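# Load a tote part into the nearest mould nest

## Task

Pick one white plastic part out of the blue tote and put it, narrow end pointing down and pressed all the way in, into the empty nest of the rotary-table mould closest to the arms. The tote must remain upright and in its place with the remaining parts still inside. Finish with both grippers released so neither arm is in contact with any movable object.

## Robot and tools

Robot: two arms, left_arm and right_arm, each ending in a parallel two-finger gripper with a wrist camera. Measured bases in the scene frame: left_arm at (+0.028, +0.316, +0.033) m, right_arm at (-0.025, -0.372, +0.036) m, both turned only slightly about z. A two-camera stand is fixed behind them.

Frame: every reported pose and every offset uses the scene frame. Its origin sits at table-top height halfway between the nominal bases; +x points out over the table, +y toward left_arm, +z up. Arm names do not match image sides. Positions are metres, orientations quat_wxyz. Reported hand positions and orientations may be wrong by a few centimetres, more when the arm reaches far. On each gripper the fingers extend along its +z axis and close along its y axis; end_effector_position is the point between the pads, just behind the tips.

execute_actions(actions, cameras): actions is a list of actions; each action is a table of 1 to 15 rows, one row per 1/30 s step, and a shorter table repeats its final row to fill 15 steps. Every row holds 14 numbers in [-1, 1], always both arms: left_arm dx, dy, dz, rx, ry, rz, opening, then right_arm the same seven. The six pose numbers are an offset, not a pose: they are measured from that arm's Hand target as it was when the action began, along scene axes, and every row refers to that same start, not the previous row. Scale: 1.0 equals 0.6 m of travel or 180 degrees of turn; rx, ry, rz form a single rotation vector, turning about the Hand target position. Repeating an offset in a new action moves the arm further. Sending six zeros re-asks for the current Hand target. Opening is absolute: +1 fully open (about 87 mm between pads), +0.5 about 69 mm, 0 about 43 mm, -0.5 about 18 mm, -1 closed. A 0 in the opening slot is a real command, so resend the present opening to leave a gripper alone. cameras: list of names, ["all"], or []; images come by default only when actions is empty.

move(target, speed, blend, opening_speed, blocking, cameras): target is one 14-number row laid out as above, or a list of up to 15 such rows; every row is an offset from the same starting Hand targets, not from the row before. speed is top path speed in m/s, 0.002 to 2.9 (default 0.25), turning up to twice that in rad/s; one value or one per target. blend (metres) rounds corners between listed targets; 0 stops at each. opening_speed changes openings gradually, per second on the -1 to +1 scale, minimum 0.2. blocking=false returns after about 0.5 s while the motion continues. All paths finish together and are cut off after 10 s. Paths are straight lines with no avoidance of objects or the other arm; faster moves lag more and strike harder. The result adds a move: line giving the ending (done, off_target, moving, held, fault) and limits flags (paced = pose clipped, held = steps withheld). Done means at rest within 10 mm and 2 degrees; it says nothing about contact.

wait(seconds): 0 to 10, lets time pass with commands held. stop(): brakes a running move. zoom_image(camera, region): region [x0, y0, x1, y1] in pixels of that camera's latest image, at most 504 by 504. finished_scene(scene): integer 1 to 3, ends the scene irrevocably; call nothing else in that reply.

Cameras: cam_head_left, cam_head_right, cam_high, cam_low, cam_left_wrist, cam_right_wrist, each 896x504.

Result lines: end_effector_position and end_effector_quat_wxyz per gripper; Hand target (the last commanded pose after clipping, basis for the next offset); Tool commands; grip_measured on the same scale as opening; Joint positions (gripper last, 0 closed to 1 open); Joint velocities (may read within noise); Joint torques (include arm weight, with offsets and noise); motor temperatures. MOTOR HOT appears at 75 °C; at 90 °C an over-temperature fault folds that arm and it stays idle.

Behaviour to expect: the controller limits each step's orientation change to 40 degrees from the measured one. Friction and gravity can leave the gripper short, low or tilted, especially far out; small commands may go nowhere or sideways. Check position and tilt after each motion and correct with further offsets. A blocked arm keeps pushing until commanded back away from the contact. To grasp, close to roughly 0.04 below the grip_measured value read at first contact.

Avoid: the two grippers, housings or wrist cameras touching or squeezing each other; hard contact with the table, mould or tote; paths near an arm's own base; dropping the part or opening while it still moves; tipping the tote or spilling its parts; anything ending up off the table; the wrist camera cable rubbing objects; long stretched holds that heat motors. Loose items may occasionally be nudged by outside pushes.

Each tool is called after "Call:" as name(argument=value, ...), one argument or row to a line, values as JSON.

## Session

Call:
execute_actions(
  actions=[],
)

Scene clock: 0.00 s.
left_arm: end_effector_position=(+0.4068, +0.2545, +0.1821) grip_measured=+1.000 end_effector_quat_wxyz=(+0.468, -0.072, +0.881, -0.016) | right_arm: end_effector_position=(+0.2236, -0.2900, +0.0598) grip_measured=+0.985 end_effector_quat_wxyz=(+0.543, +0.087, +0.835, +0.014)
Joint positions: left_arm=[-0.226 1.326 0.907 -0.196 -0.235 -0.279 1] | right_arm=[0.717 1.043 0.067 0.417 0.689 0.509 0.993]
Joint velocities: within noise
Joint torques (N m): no reading
Motor temperatures (°C): left_arm=[30 35 38 29 27 29 29] | right_arm=[31 41 36 30 27 28 31]
Heat: left arm: 38 °C; right arm: 41 °C.
Hand target: left_arm +0.4084, +0.2542, +0.1875; +0.474, -0.073, +0.877, -0.018 | right_arm +0.2269, -0.2875, +0.0649; +0.549, +0.090, +0.831, +0.019
Tool commands: left_gripper/opening=+1.0 right_gripper/opening=+1.0

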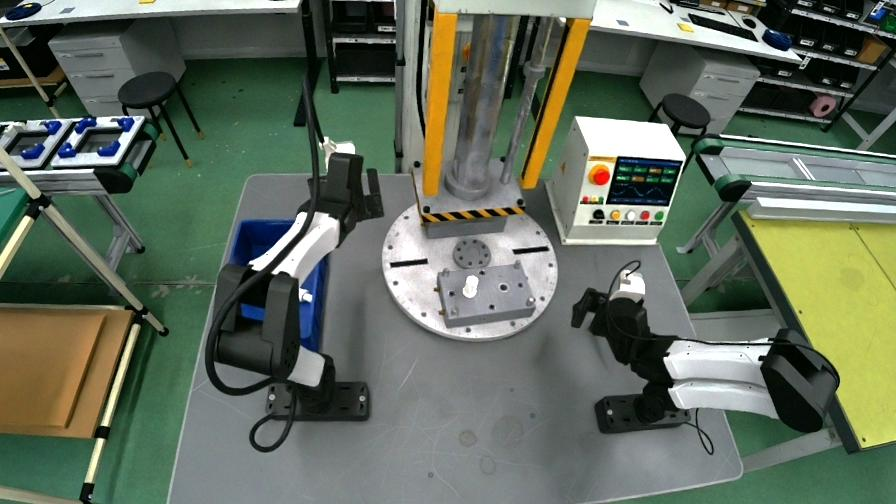

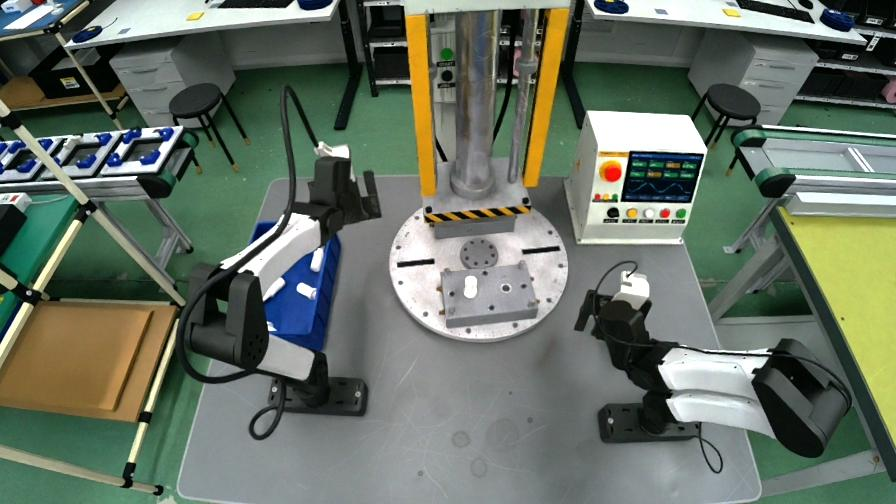

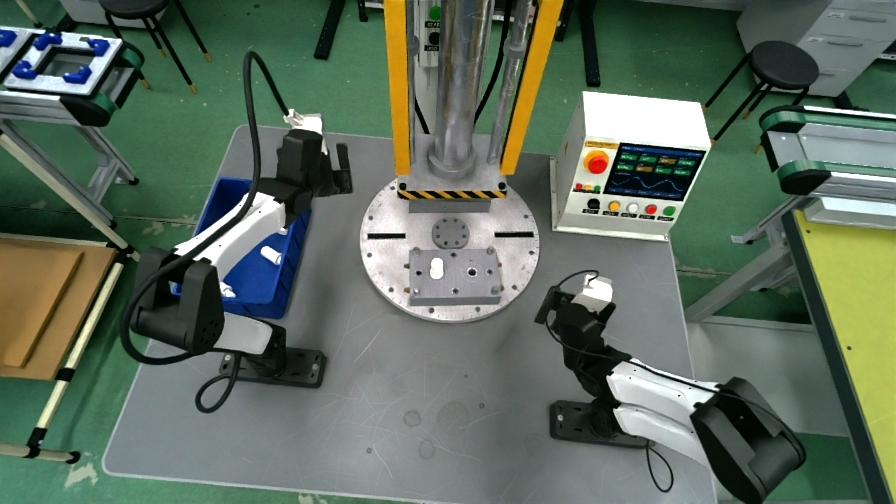

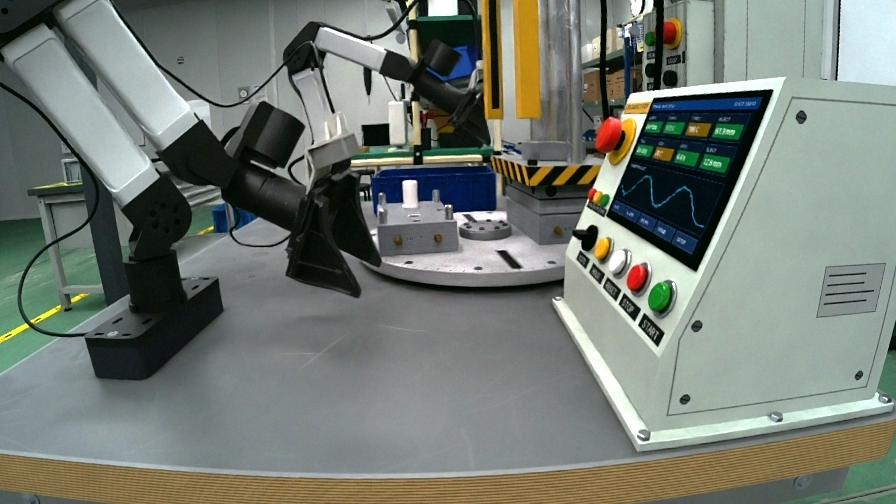

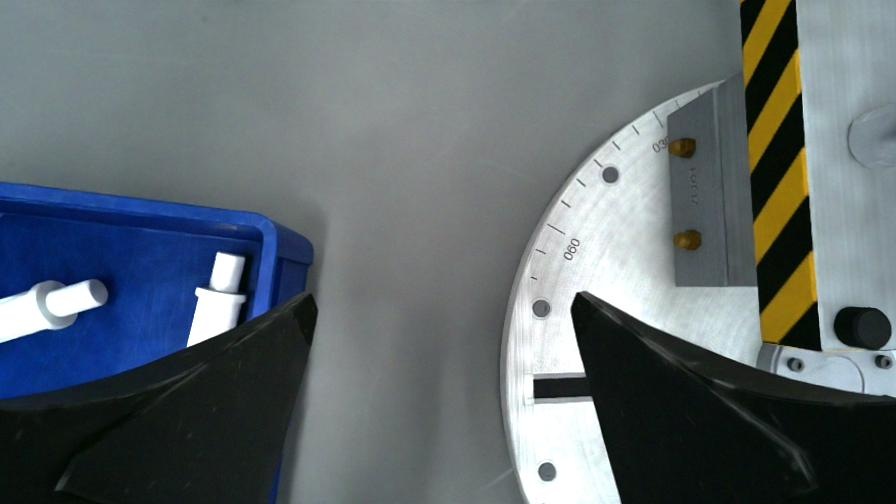

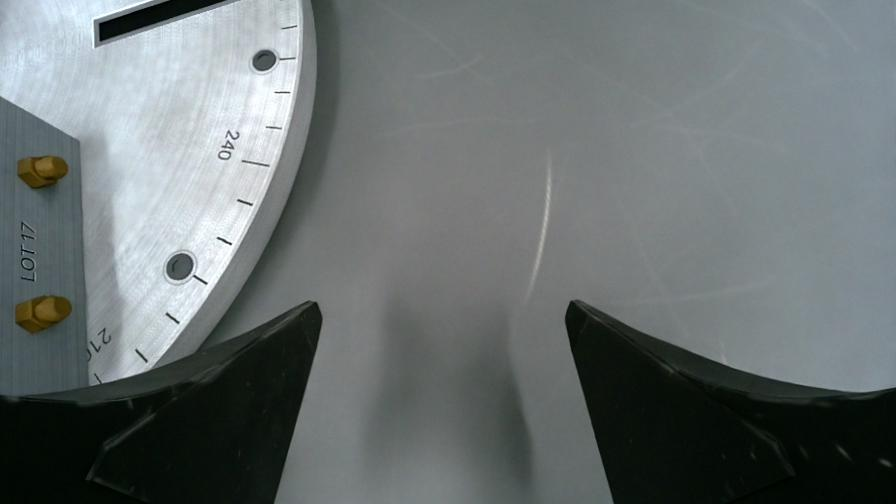

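Call:
zoom_image(
  camera="cam_head_right",
  region=[380, 200, 580, 350],
)

Call:
zoom_image(
  camera="cam_high",
  region=[350, 170, 550, 330],
)

Call:
zoom_image(
  camera="cam_low",
  region=[340, 150, 600, 300],
)

Call:
zoom_image(
  camera="cam_head_right",
  region=[200, 200, 360, 370],
)

Call:
zoom_image(
  camera="cam_high",
  region=[150, 160, 350, 330],
)

Call:
zoom_image(
  camera="cam_left_wrist",
  region=[0, 150, 330, 420],
)

Scaled by 2.520 from the camera's 896x504 image, which has a finer 1280x720 frame.

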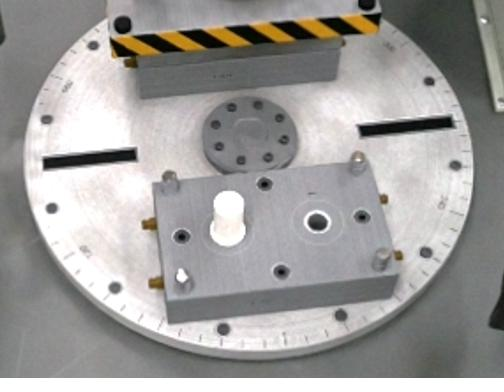

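Scaled by 2.520 from the camera's 896x504 image, which has a finer 1280x720 frame.

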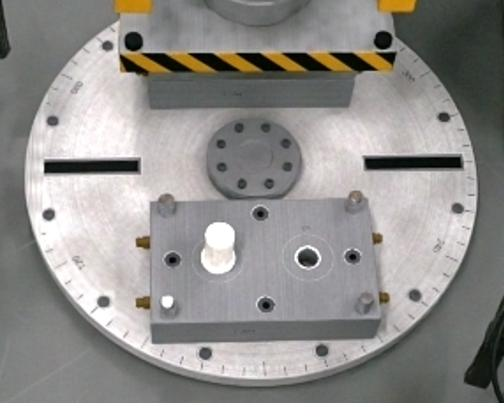

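Scaled by 1.938 from the camera's 896x504 image, which has a finer 1280x720 frame.

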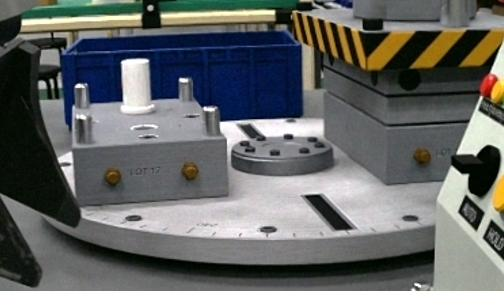

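Scaled by 2.965 from the camera's 896x504 image, which has a finer 1280x720 frame.

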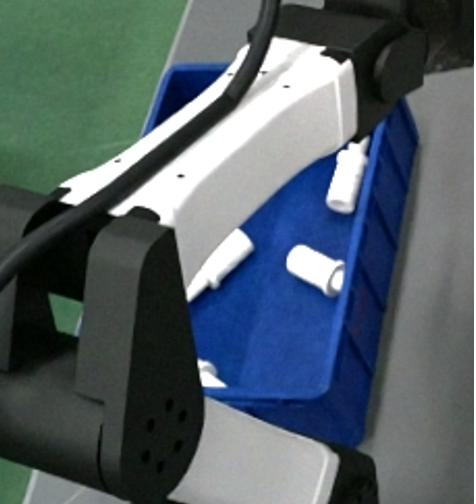

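Scaled by 2.520 from the camera's 896x504 image, which has a finer 1280x720 frame.

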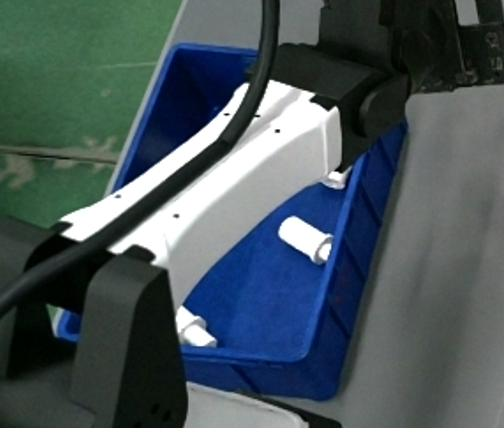

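Scaled by 1.527 from the camera's 896x504 image, which has a finer 1280x720 frame.

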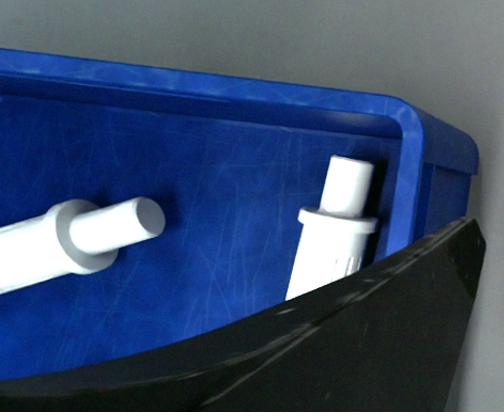

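Call:
move(
  target=[-0.18, -0.3, 0.19, 0, 0, -0.2, 1, 0, 0, 0, 0, 0, 0, 1],
  speed=0.2,
  cameras=["all"],
)

Scene clock: 88.60 s.
left_arm: end_effector_position=(+0.3000, +0.0786, +0.2962) grip_measured=+1.000 end_effector_quat_wxyz=(+0.444, +0.194, +0.860, -0.160) | right_arm: end_effector_position=(+0.2236, -0.2900, +0.0598) grip_measured=+0.985 end_effector_quat_wxyz=(+0.543, +0.087, +0.835, +0.014)
Joint positions: left_arm=[-0.76 1.249 1.302 -0.649 -0.169 -0.238 1] | right_arm=[0.717 1.043 0.067 0.417 0.689 0.509 0.993]
Joint torques (N m): left_arm=[0.27 -2.96 10.71 1.63 0.11 0.11] | right_arm=[-0.25 -1.44 6.37 1.91 0.3 0.01]
Motor temperatures (°C): left_arm=[30 37 43 34 27 29 28] | right_arm=[31 40 42 35 27 28 31]
Heat: left arm: 43 °C; right arm: 42 °C.
Hand target: left_arm +0.3004, +0.0742, +0.3016; +0.445, +0.202, +0.857, -0.164 | right_arm +0.2269, -0.2875, +0.0649; +0.549, +0.090, +0.831, +0.019
Off the commanded pose: left_arm 0.007 m, 1 deg | right_arm 0.007 m, 1 deg.
move: done
camera_calibration:
cam_left_wrist: T_world_to_cam=[[-0.478433, -0.870878, 0.112578, 0.175292], [-0.877475, 0.469207, -0.09941, 0.277522], [0.0337515, -0.146346, -0.988658, 0.432715], [0, 0, 0, 1]] pos_world=[0.312779, 0.0857683, 0.435661]

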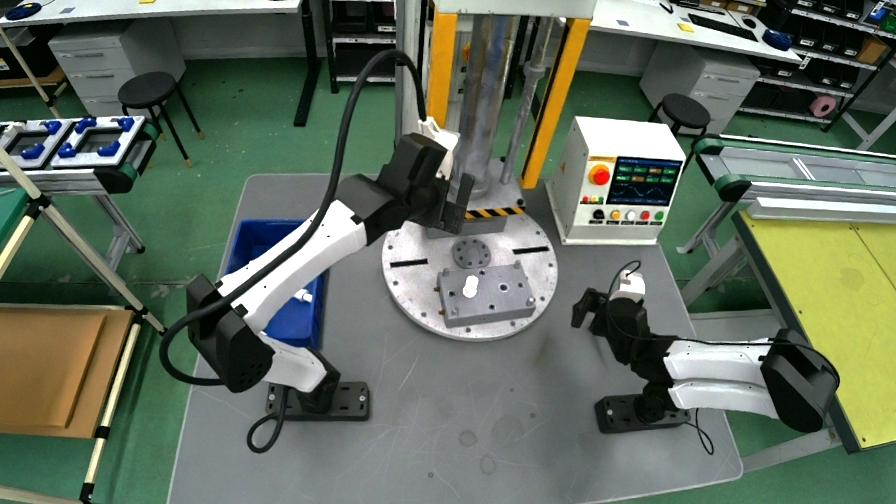

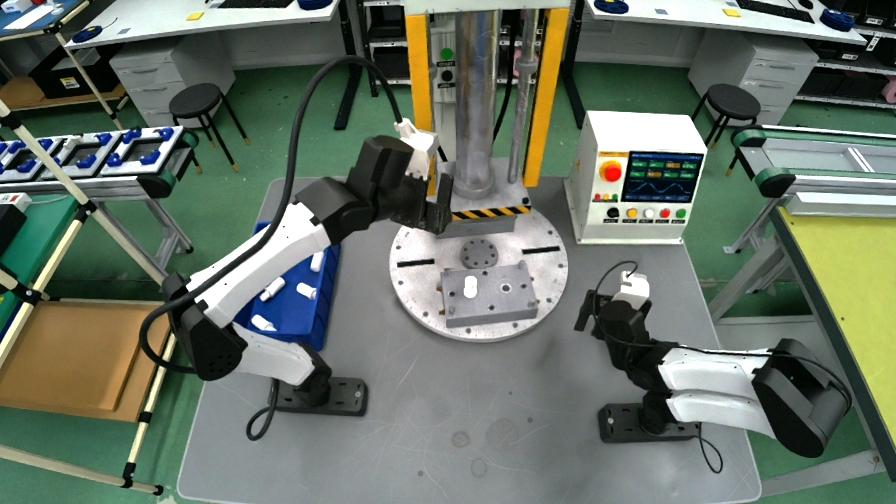

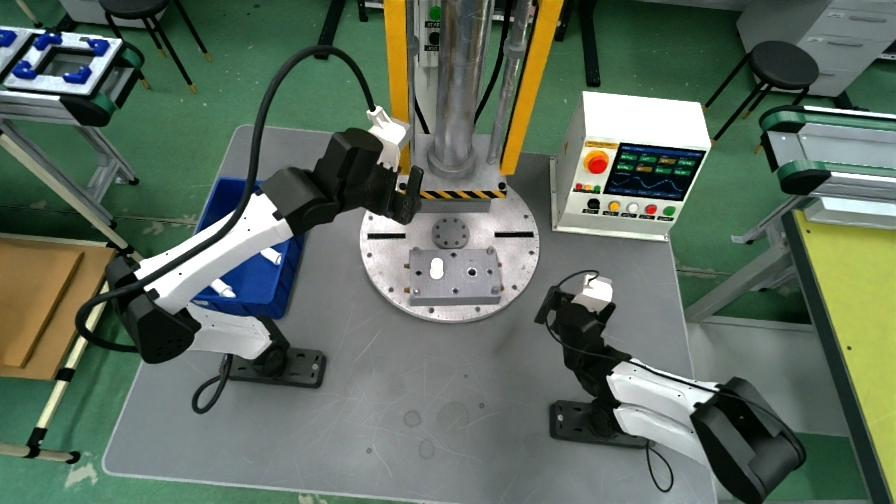

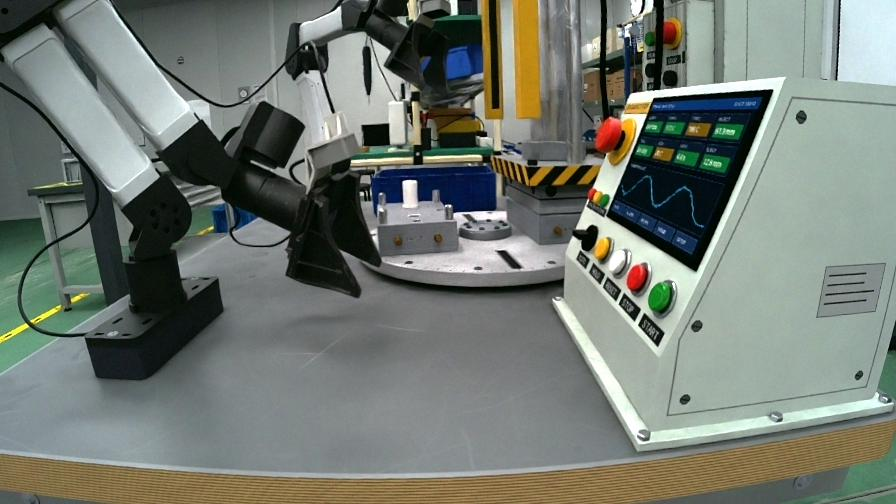

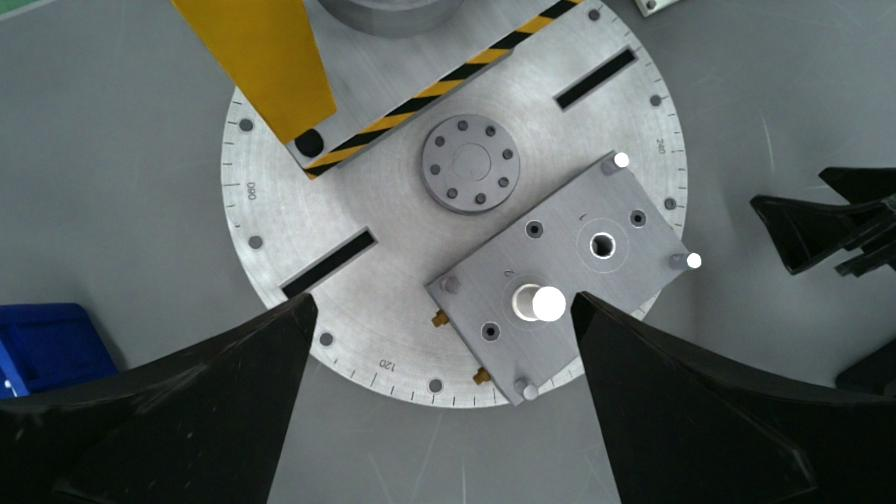

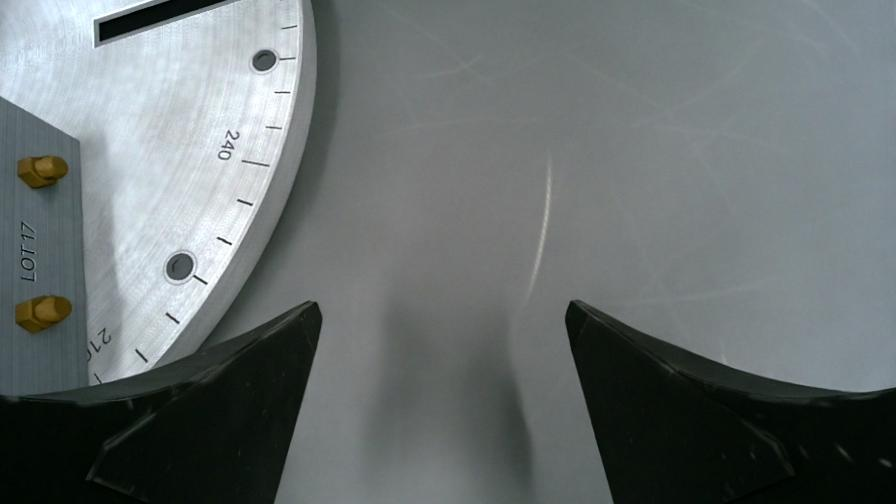

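Call:
zoom_image(
  camera="cam_head_right",
  region=[220, 210, 350, 360],
)

Call:
zoom_image(
  camera="cam_high",
  region=[170, 160, 330, 330],
)

Call:
zoom_image(
  camera="cam_left_wrist",
  region=[420, 130, 720, 410],
)

Scaled by 3.360 from the camera's 896x504 image, which has a finer 1280x720 frame.

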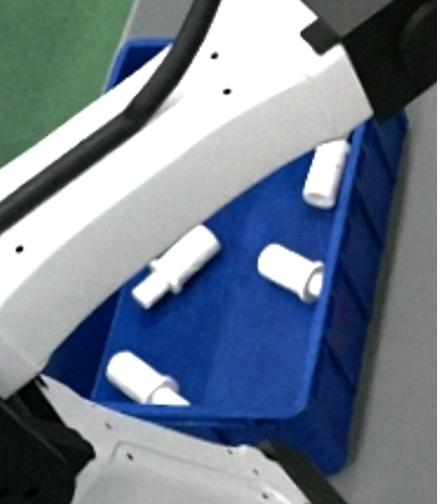

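Scaled by 2.965 from the camera's 896x504 image, which has a finer 1280x720 frame.

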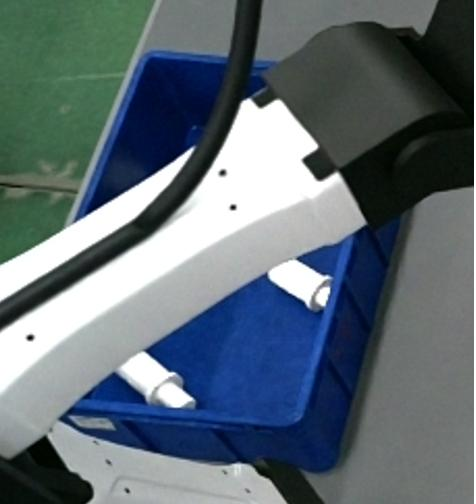

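Scaled by 1.680 from the camera's 896x504 image, which has a finer 1280x720 frame.

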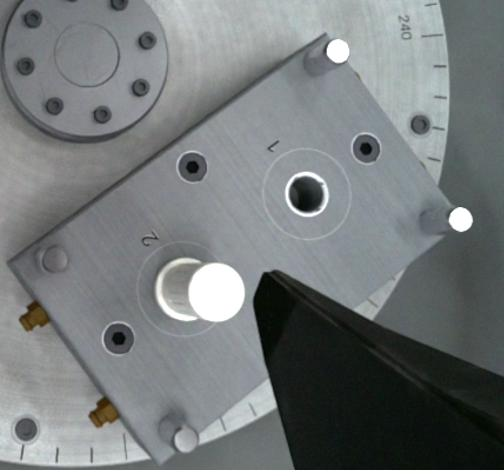

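Call:
zoom_image(
  camera="cam_low",
  region=[200, 80, 420, 310],
)

Call:
zoom_image(
  camera="cam_high",
  region=[510, 240, 660, 390],
)

Call:
zoom_image(
  camera="cam_high",
  region=[300, 80, 450, 240],
)

Scaled by 2.191 from the camera's 896x504 image, which has a finer 1280x720 frame.

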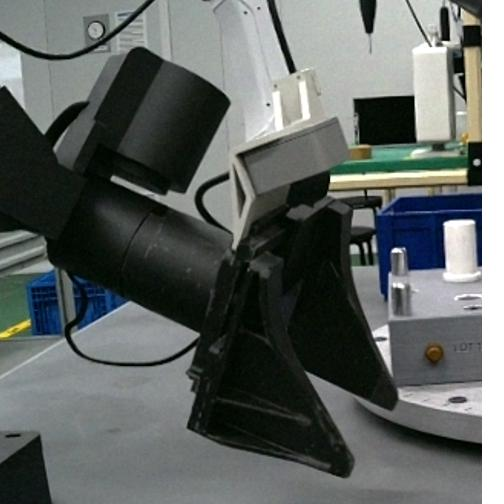

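Scaled by 3.360 from the camera's 896x504 image, which has a finer 1280x720 frame.

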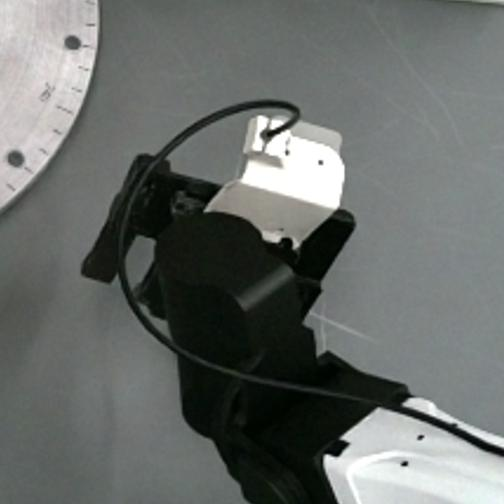

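Scaled by 3.150 from the camera's 896x504 image, which has a finer 1280x720 frame.

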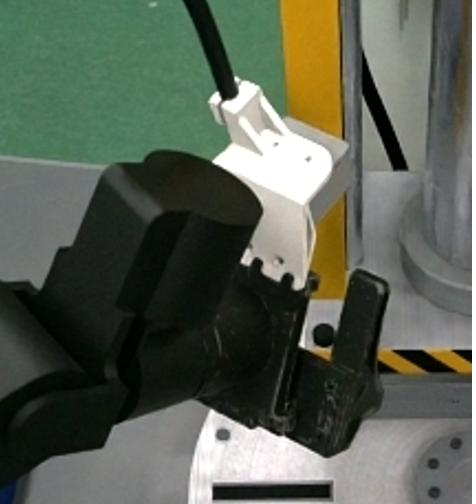

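Call:
move(
  target=[0.03, 0.49, -0.05, 0, 0, 0.236, 1, 0, 0, 0, 0, 0, 0, 1],
  speed=0.2,
  cameras=["cam_left_wrist", "cam_head_right", "cam_low"],
)

Scene clock: 183.00 s.
left_arm: end_effector_position=(+0.3156, +0.3667, +0.2766) grip_measured=+1.000 end_effector_quat_wxyz=(+0.477, -0.126, +0.870, +0.009) | right_arm: end_effector_position=(+0.2236, -0.2900, +0.0598) grip_measured=+0.985 end_effector_quat_wxyz=(+0.543, +0.087, +0.835, +0.014)
Joint positions: left_arm=[0.224 0.96 1.063 -0.68 0.041 -0.098 1] | right_arm=[0.717 1.043 0.067 0.417 0.689 0.509 0.993]
Joint torques (N m): left_arm=[1.33 -1.01 6.91 1.88 0.2 0.11] | right_arm=[-0.31 -1.51 6.32 1.9 0.28 0]
Motor temperatures (°C): left_arm=[29 35 50 35 27 29 28] | right_arm=[31 39 43 37 27 28 31]
Heat: left arm: 50 °C; right arm: 43 °C.
Hand target: left_arm +0.3184, +0.3681, +0.2717; +0.474, -0.122, +0.872, +0.009 | right_arm +0.2269, -0.2875, +0.0649; +0.549, +0.090, +0.831, +0.019
Off the commanded pose: left_arm 0.006 m, 1 deg | right_arm 0.007 m, 1 deg.
move: done
camera_calibration:
cam_left_wrist: T_world_to_cam=[[0.224959, -0.967734, 0.113509, 0.249141], [-0.965241, -0.237242, -0.109665, 0.443684], [0.133056, -0.0848932, -0.987466, 0.400826], [0, 0, 0, 1]] pos_world=[0.318883, 0.38039, 0.416179]
Images, in order (width x height): cam_head_right 896x504, cam_low 896x504, cam_left_wrist 896x504.

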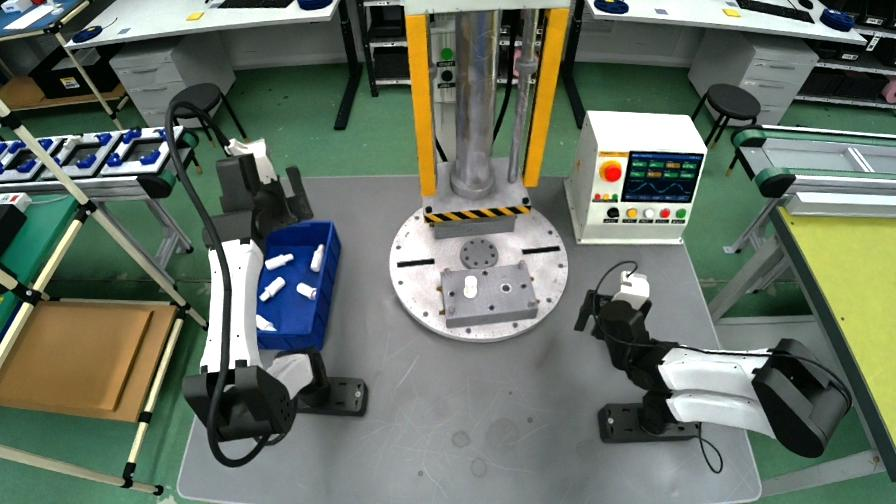

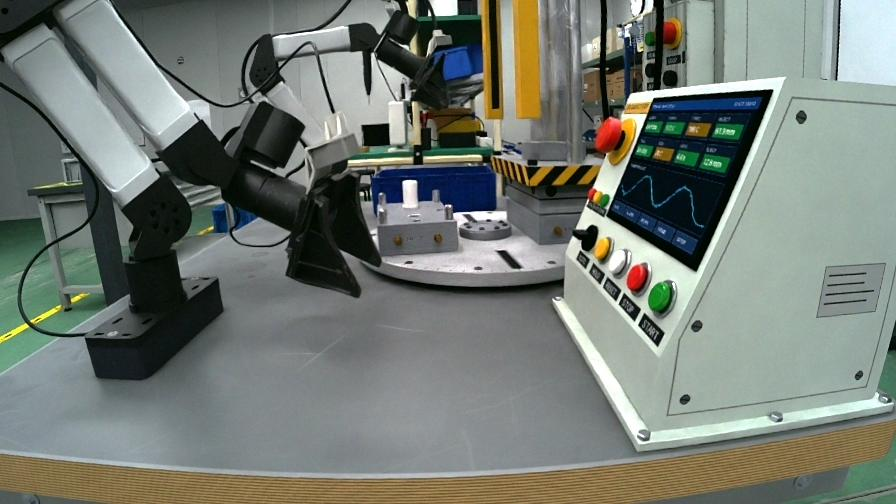

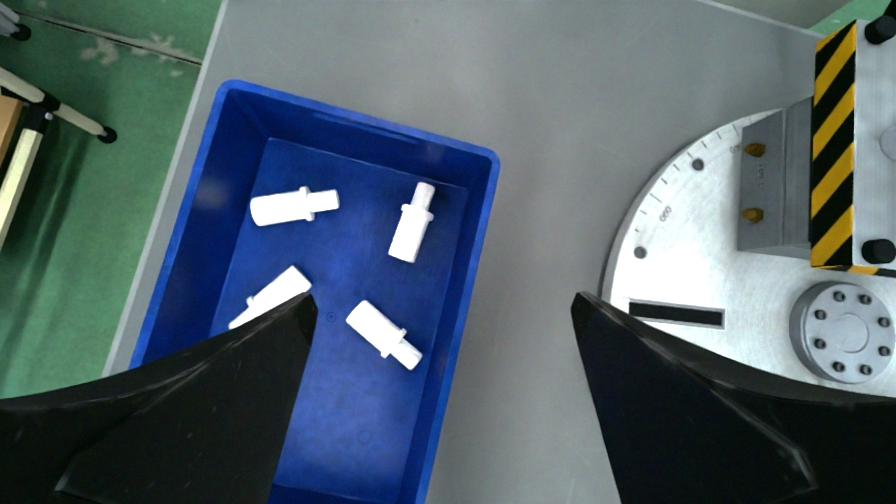

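Call:
move(
  target=[-0.0457, 0.0382, -0.1195, -0.1685, 0.2741, 0.229, 0.2, 0, 0, 0, 0, 0, 0, 1],
  speed=0.15,
  cameras=["all"],
)

Scene clock: 264.17 s.
left_arm: end_effector_position=(+0.2875, +0.3901, +0.1979) grip_measured=+0.200 end_effector_quat_wxyz=(+0.004, -0.500, +0.866, +0.005) | right_arm: end_effector_position=(+0.2236, -0.2900, +0.0598) grip_measured=+0.985 end_effector_quat_wxyz=(+0.543, +0.087, +0.835, +0.014)
Joint positions: left_arm=[0.379 1.688 1.606 -1.482 -0.011 -0.68 0.6] | right_arm=[0.717 1.043 0.067 0.417 0.689 0.509 0.993]
Joint torques (N m): left_arm=[1.24 -5.18 9.36 0.21 0.16 -0.08] | right_arm=[-0.29 -1.44 6.32 1.92 0.27 0.01]
Heat: left arm: 46 °C; right arm: 43 °C.
Hand target: left_arm +0.2910, +0.3911, +0.1999; +0.001, -0.507, +0.862, +0.000 | right_arm +0.2269, -0.2875, +0.0649; +0.549, +0.090, +0.831, +0.019
Off the commanded pose: left_arm 0.004 m, 1 deg | right_arm 0.007 m, 1 deg.
move: done
camera_calibration:
cam_left_wrist: T_world_to_cam=[[0.869102, -0.494624, 0.00307837, -0.06085], [-0.321447, -0.560061, 0.763547, 0.181484], [-0.375944, -0.66459, -0.645745, 0.633732], [0, 0, 0, 1]] pos_world=[0.34947, 0.492716, 0.270845]

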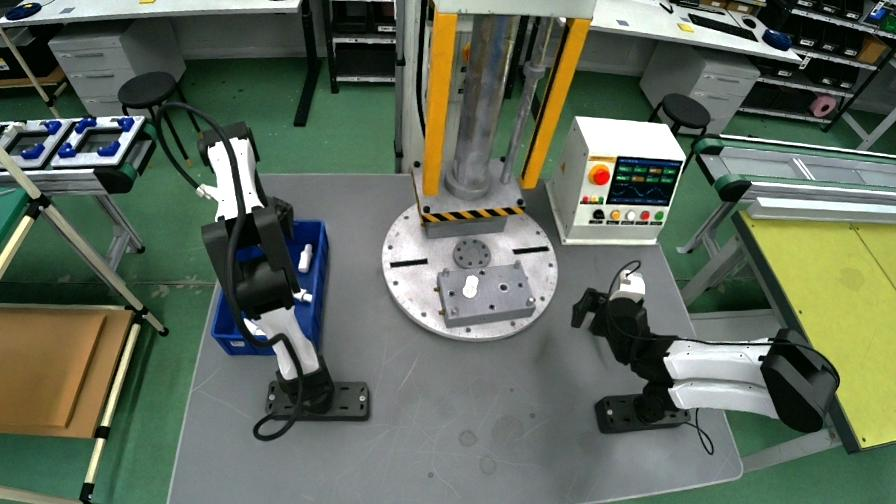

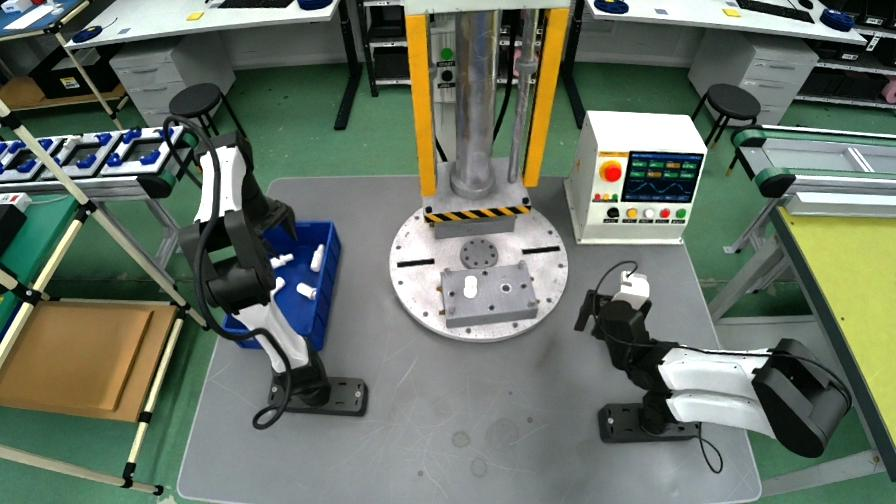

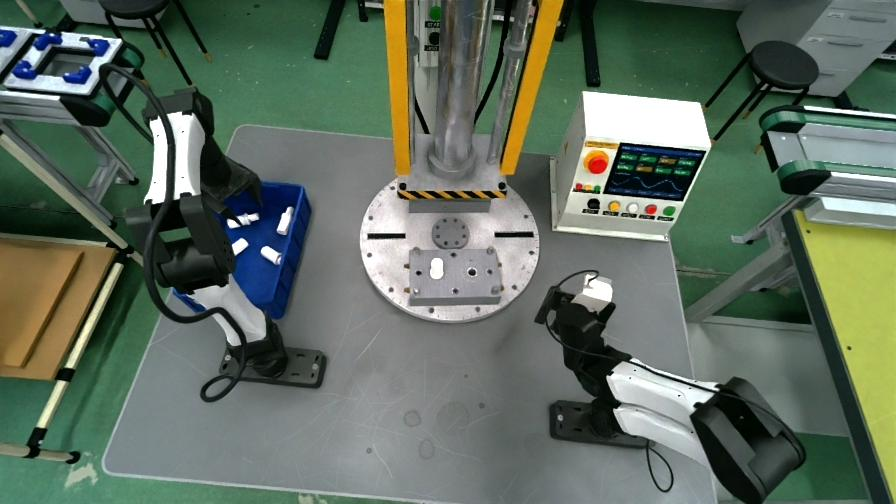

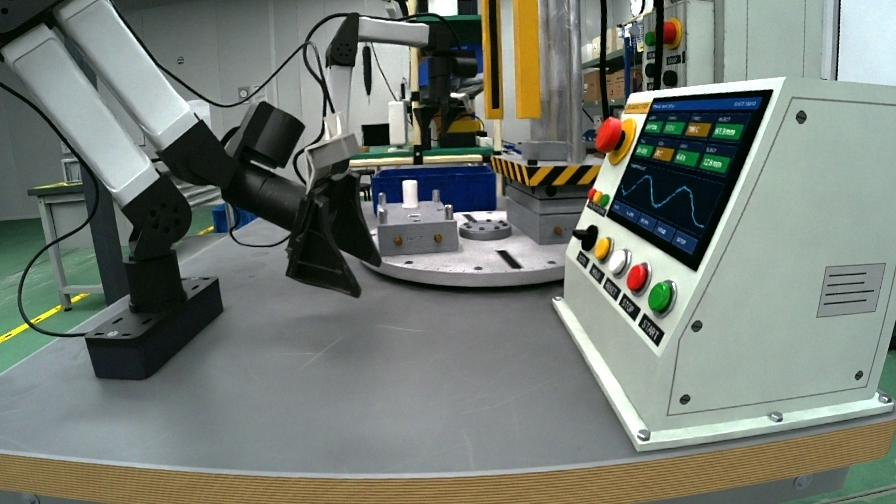

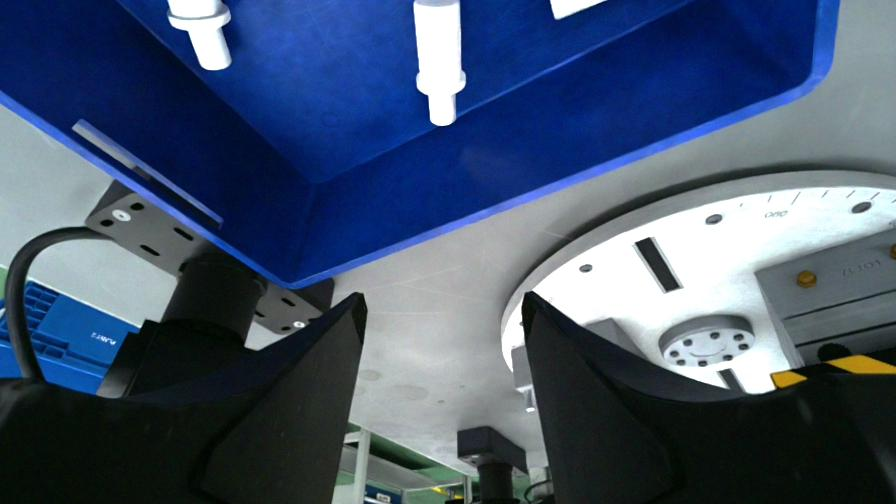

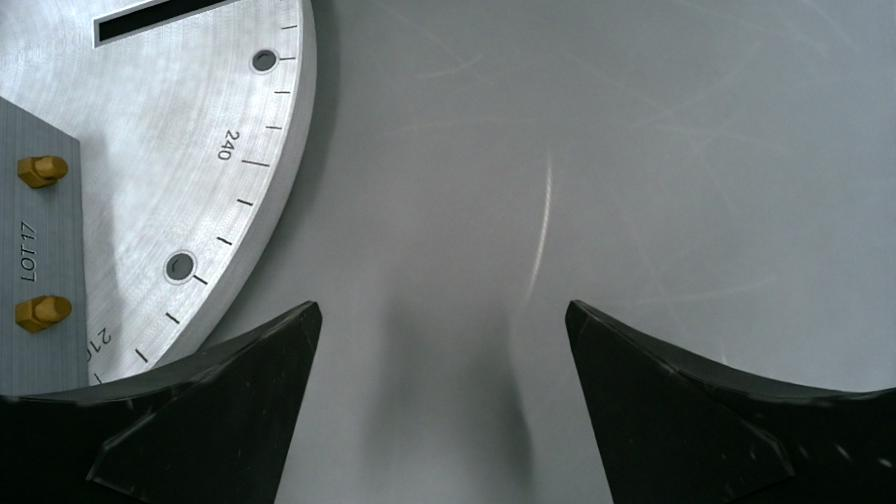

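Call:
zoom_image(
  camera="cam_left_wrist",
  region=[380, 0, 500, 135],
)

Call:
zoom_image(
  camera="cam_left_wrist",
  region=[330, 260, 560, 400],
)

Scaled by 3.733 from the camera's 896x504 image, which has a finer 1280x720 frame.

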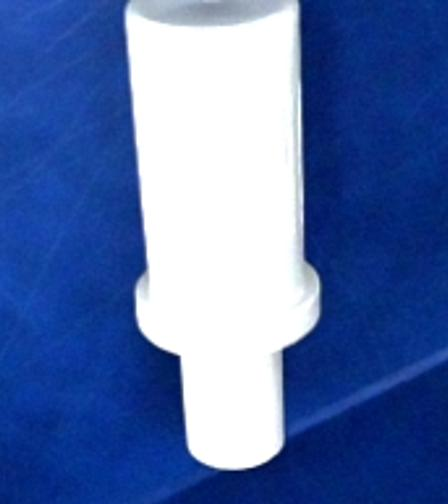

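Scaled by 2.191 from the camera's 896x504 image, which has a finer 1280x720 frame.

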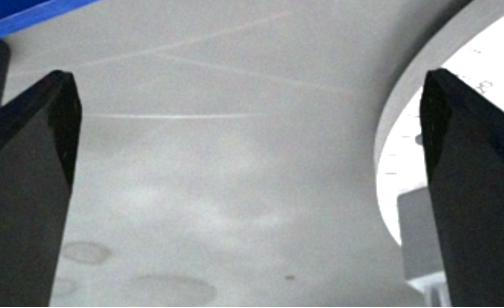

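Call:
move(
  target=[0.0042, 0.0065, -0.2, 0, 0, 0.0156, 0.2, 0, 0, 0, 0, 0, 0, 1],
  speed=0.1,
  cameras=["all"],
)

Scene clock: 314.03 s.
left_arm: end_effector_position=(+0.2933, +0.3945, +0.0861) grip_measured=+0.200 end_effector_quat_wxyz=(+0.007, -0.520, +0.854, +0.003) | right_arm: end_effector_position=(+0.2236, -0.2900, +0.0598) grip_measured=+0.985 end_effector_quat_wxyz=(+0.543, +0.087, +0.835, +0.014)
Joint positions: left_arm=[0.392 1.731 1.207 -1.035 -0.009 -0.715 0.6] | right_arm=[0.717 1.043 0.067 0.417 0.689 0.509 0.993]
Joint torques (N m): left_arm=[1.36 -5.49 5.98 0.46 0.15 -0.09] | right_arm=[-0.31 -1.36 6.42 1.94 0.31 0.01]
Heat: left arm: 49 °C; right arm: 44 °C.
Hand target: left_arm +0.2935, +0.3950, +0.0798; +0.001, -0.528, +0.849, +0.000 | right_arm +0.2269, -0.2875, +0.0649; +0.549, +0.090, +0.831, +0.019
Off the commanded pose: left_arm 0.006 m, 1 deg | right_arm 0.007 m, 1 deg.
move: done
camera_calibration:
cam_left_wrist: T_world_to_cam=[[0.89149, -0.452952, 0.00894327, -0.0868705], [-0.299763, -0.574955, 0.761294, 0.270945], [-0.339687, -0.681367, -0.648345, 0.562856], [0, 0, 0, 1]] pos_world=[0.349858, 0.499944, 0.159433]

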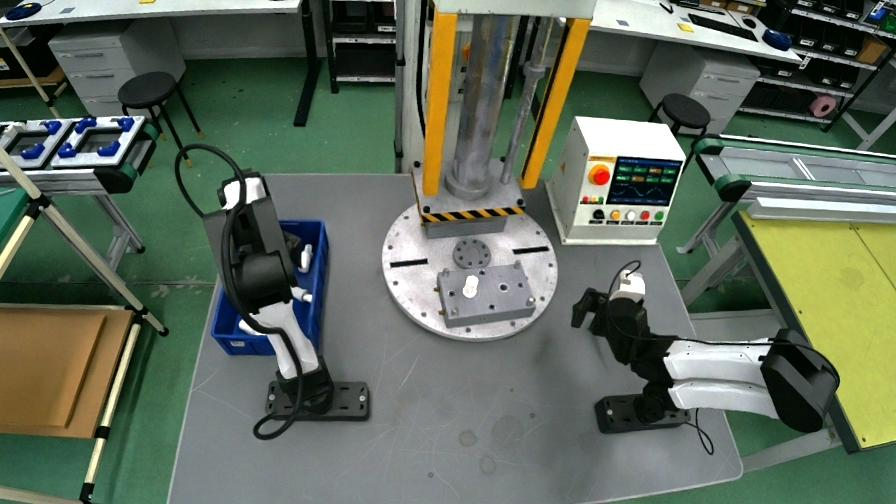

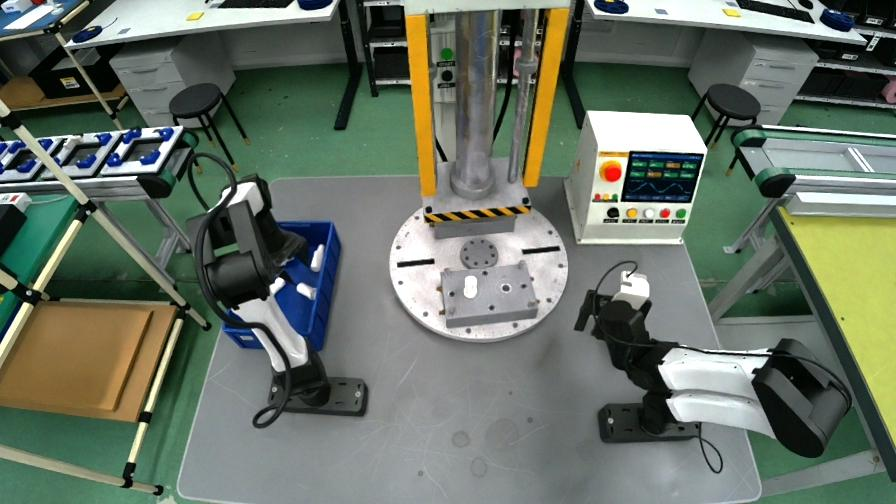

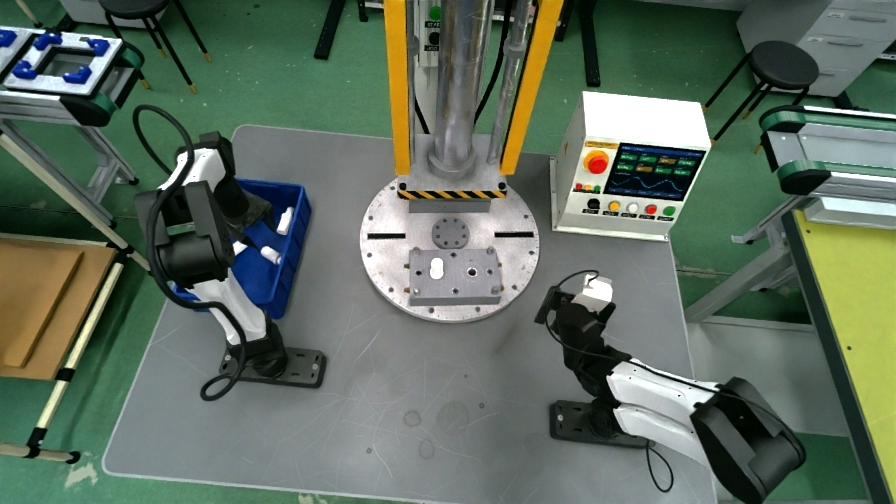

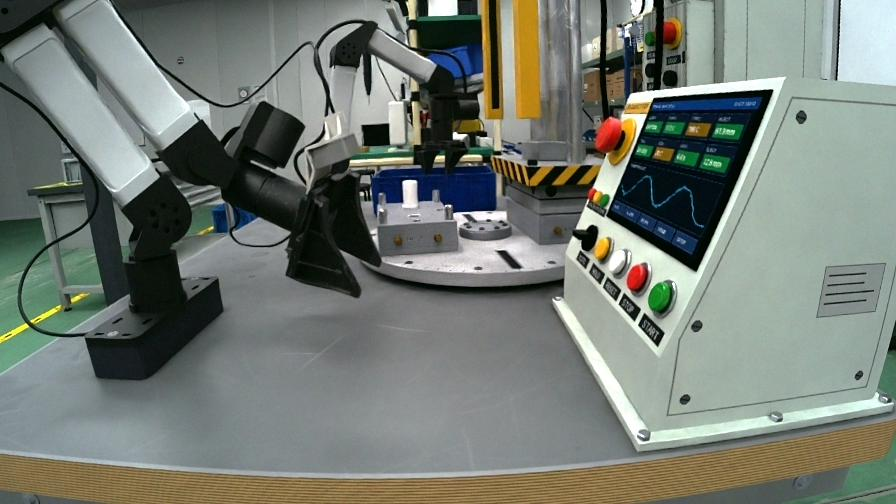

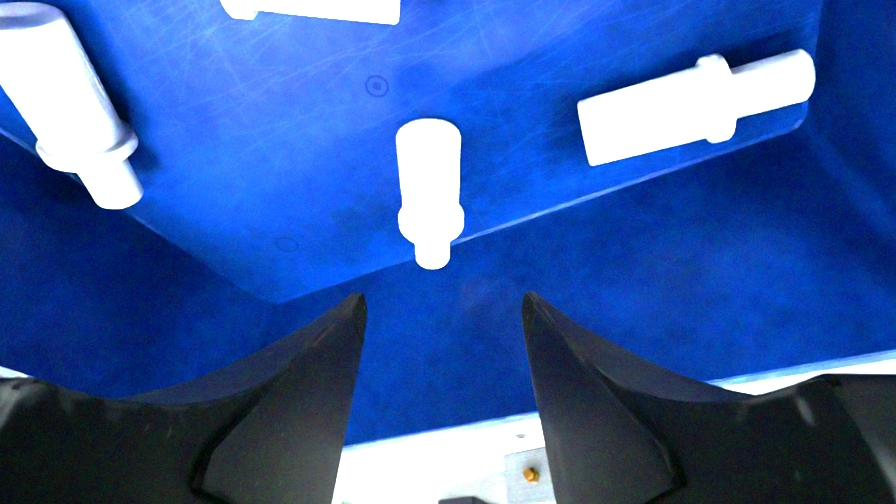

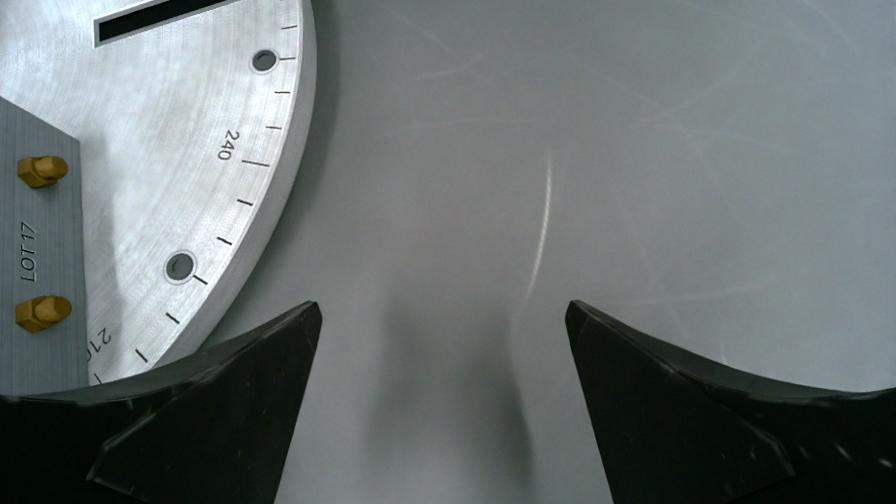

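Call:
zoom_image(
  camera="cam_left_wrist",
  region=[350, 100, 530, 310],
)

Scaled by 2.400 from the camera's 896x504 image, which has a finer 1280x720 frame.

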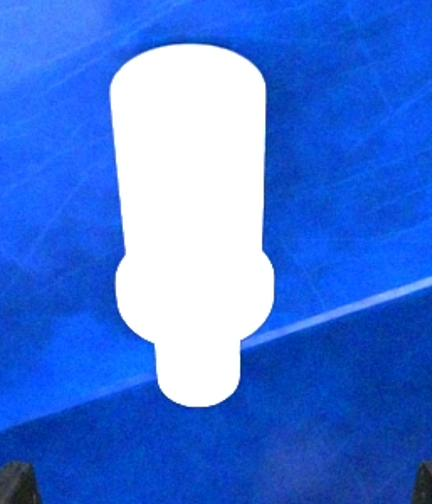

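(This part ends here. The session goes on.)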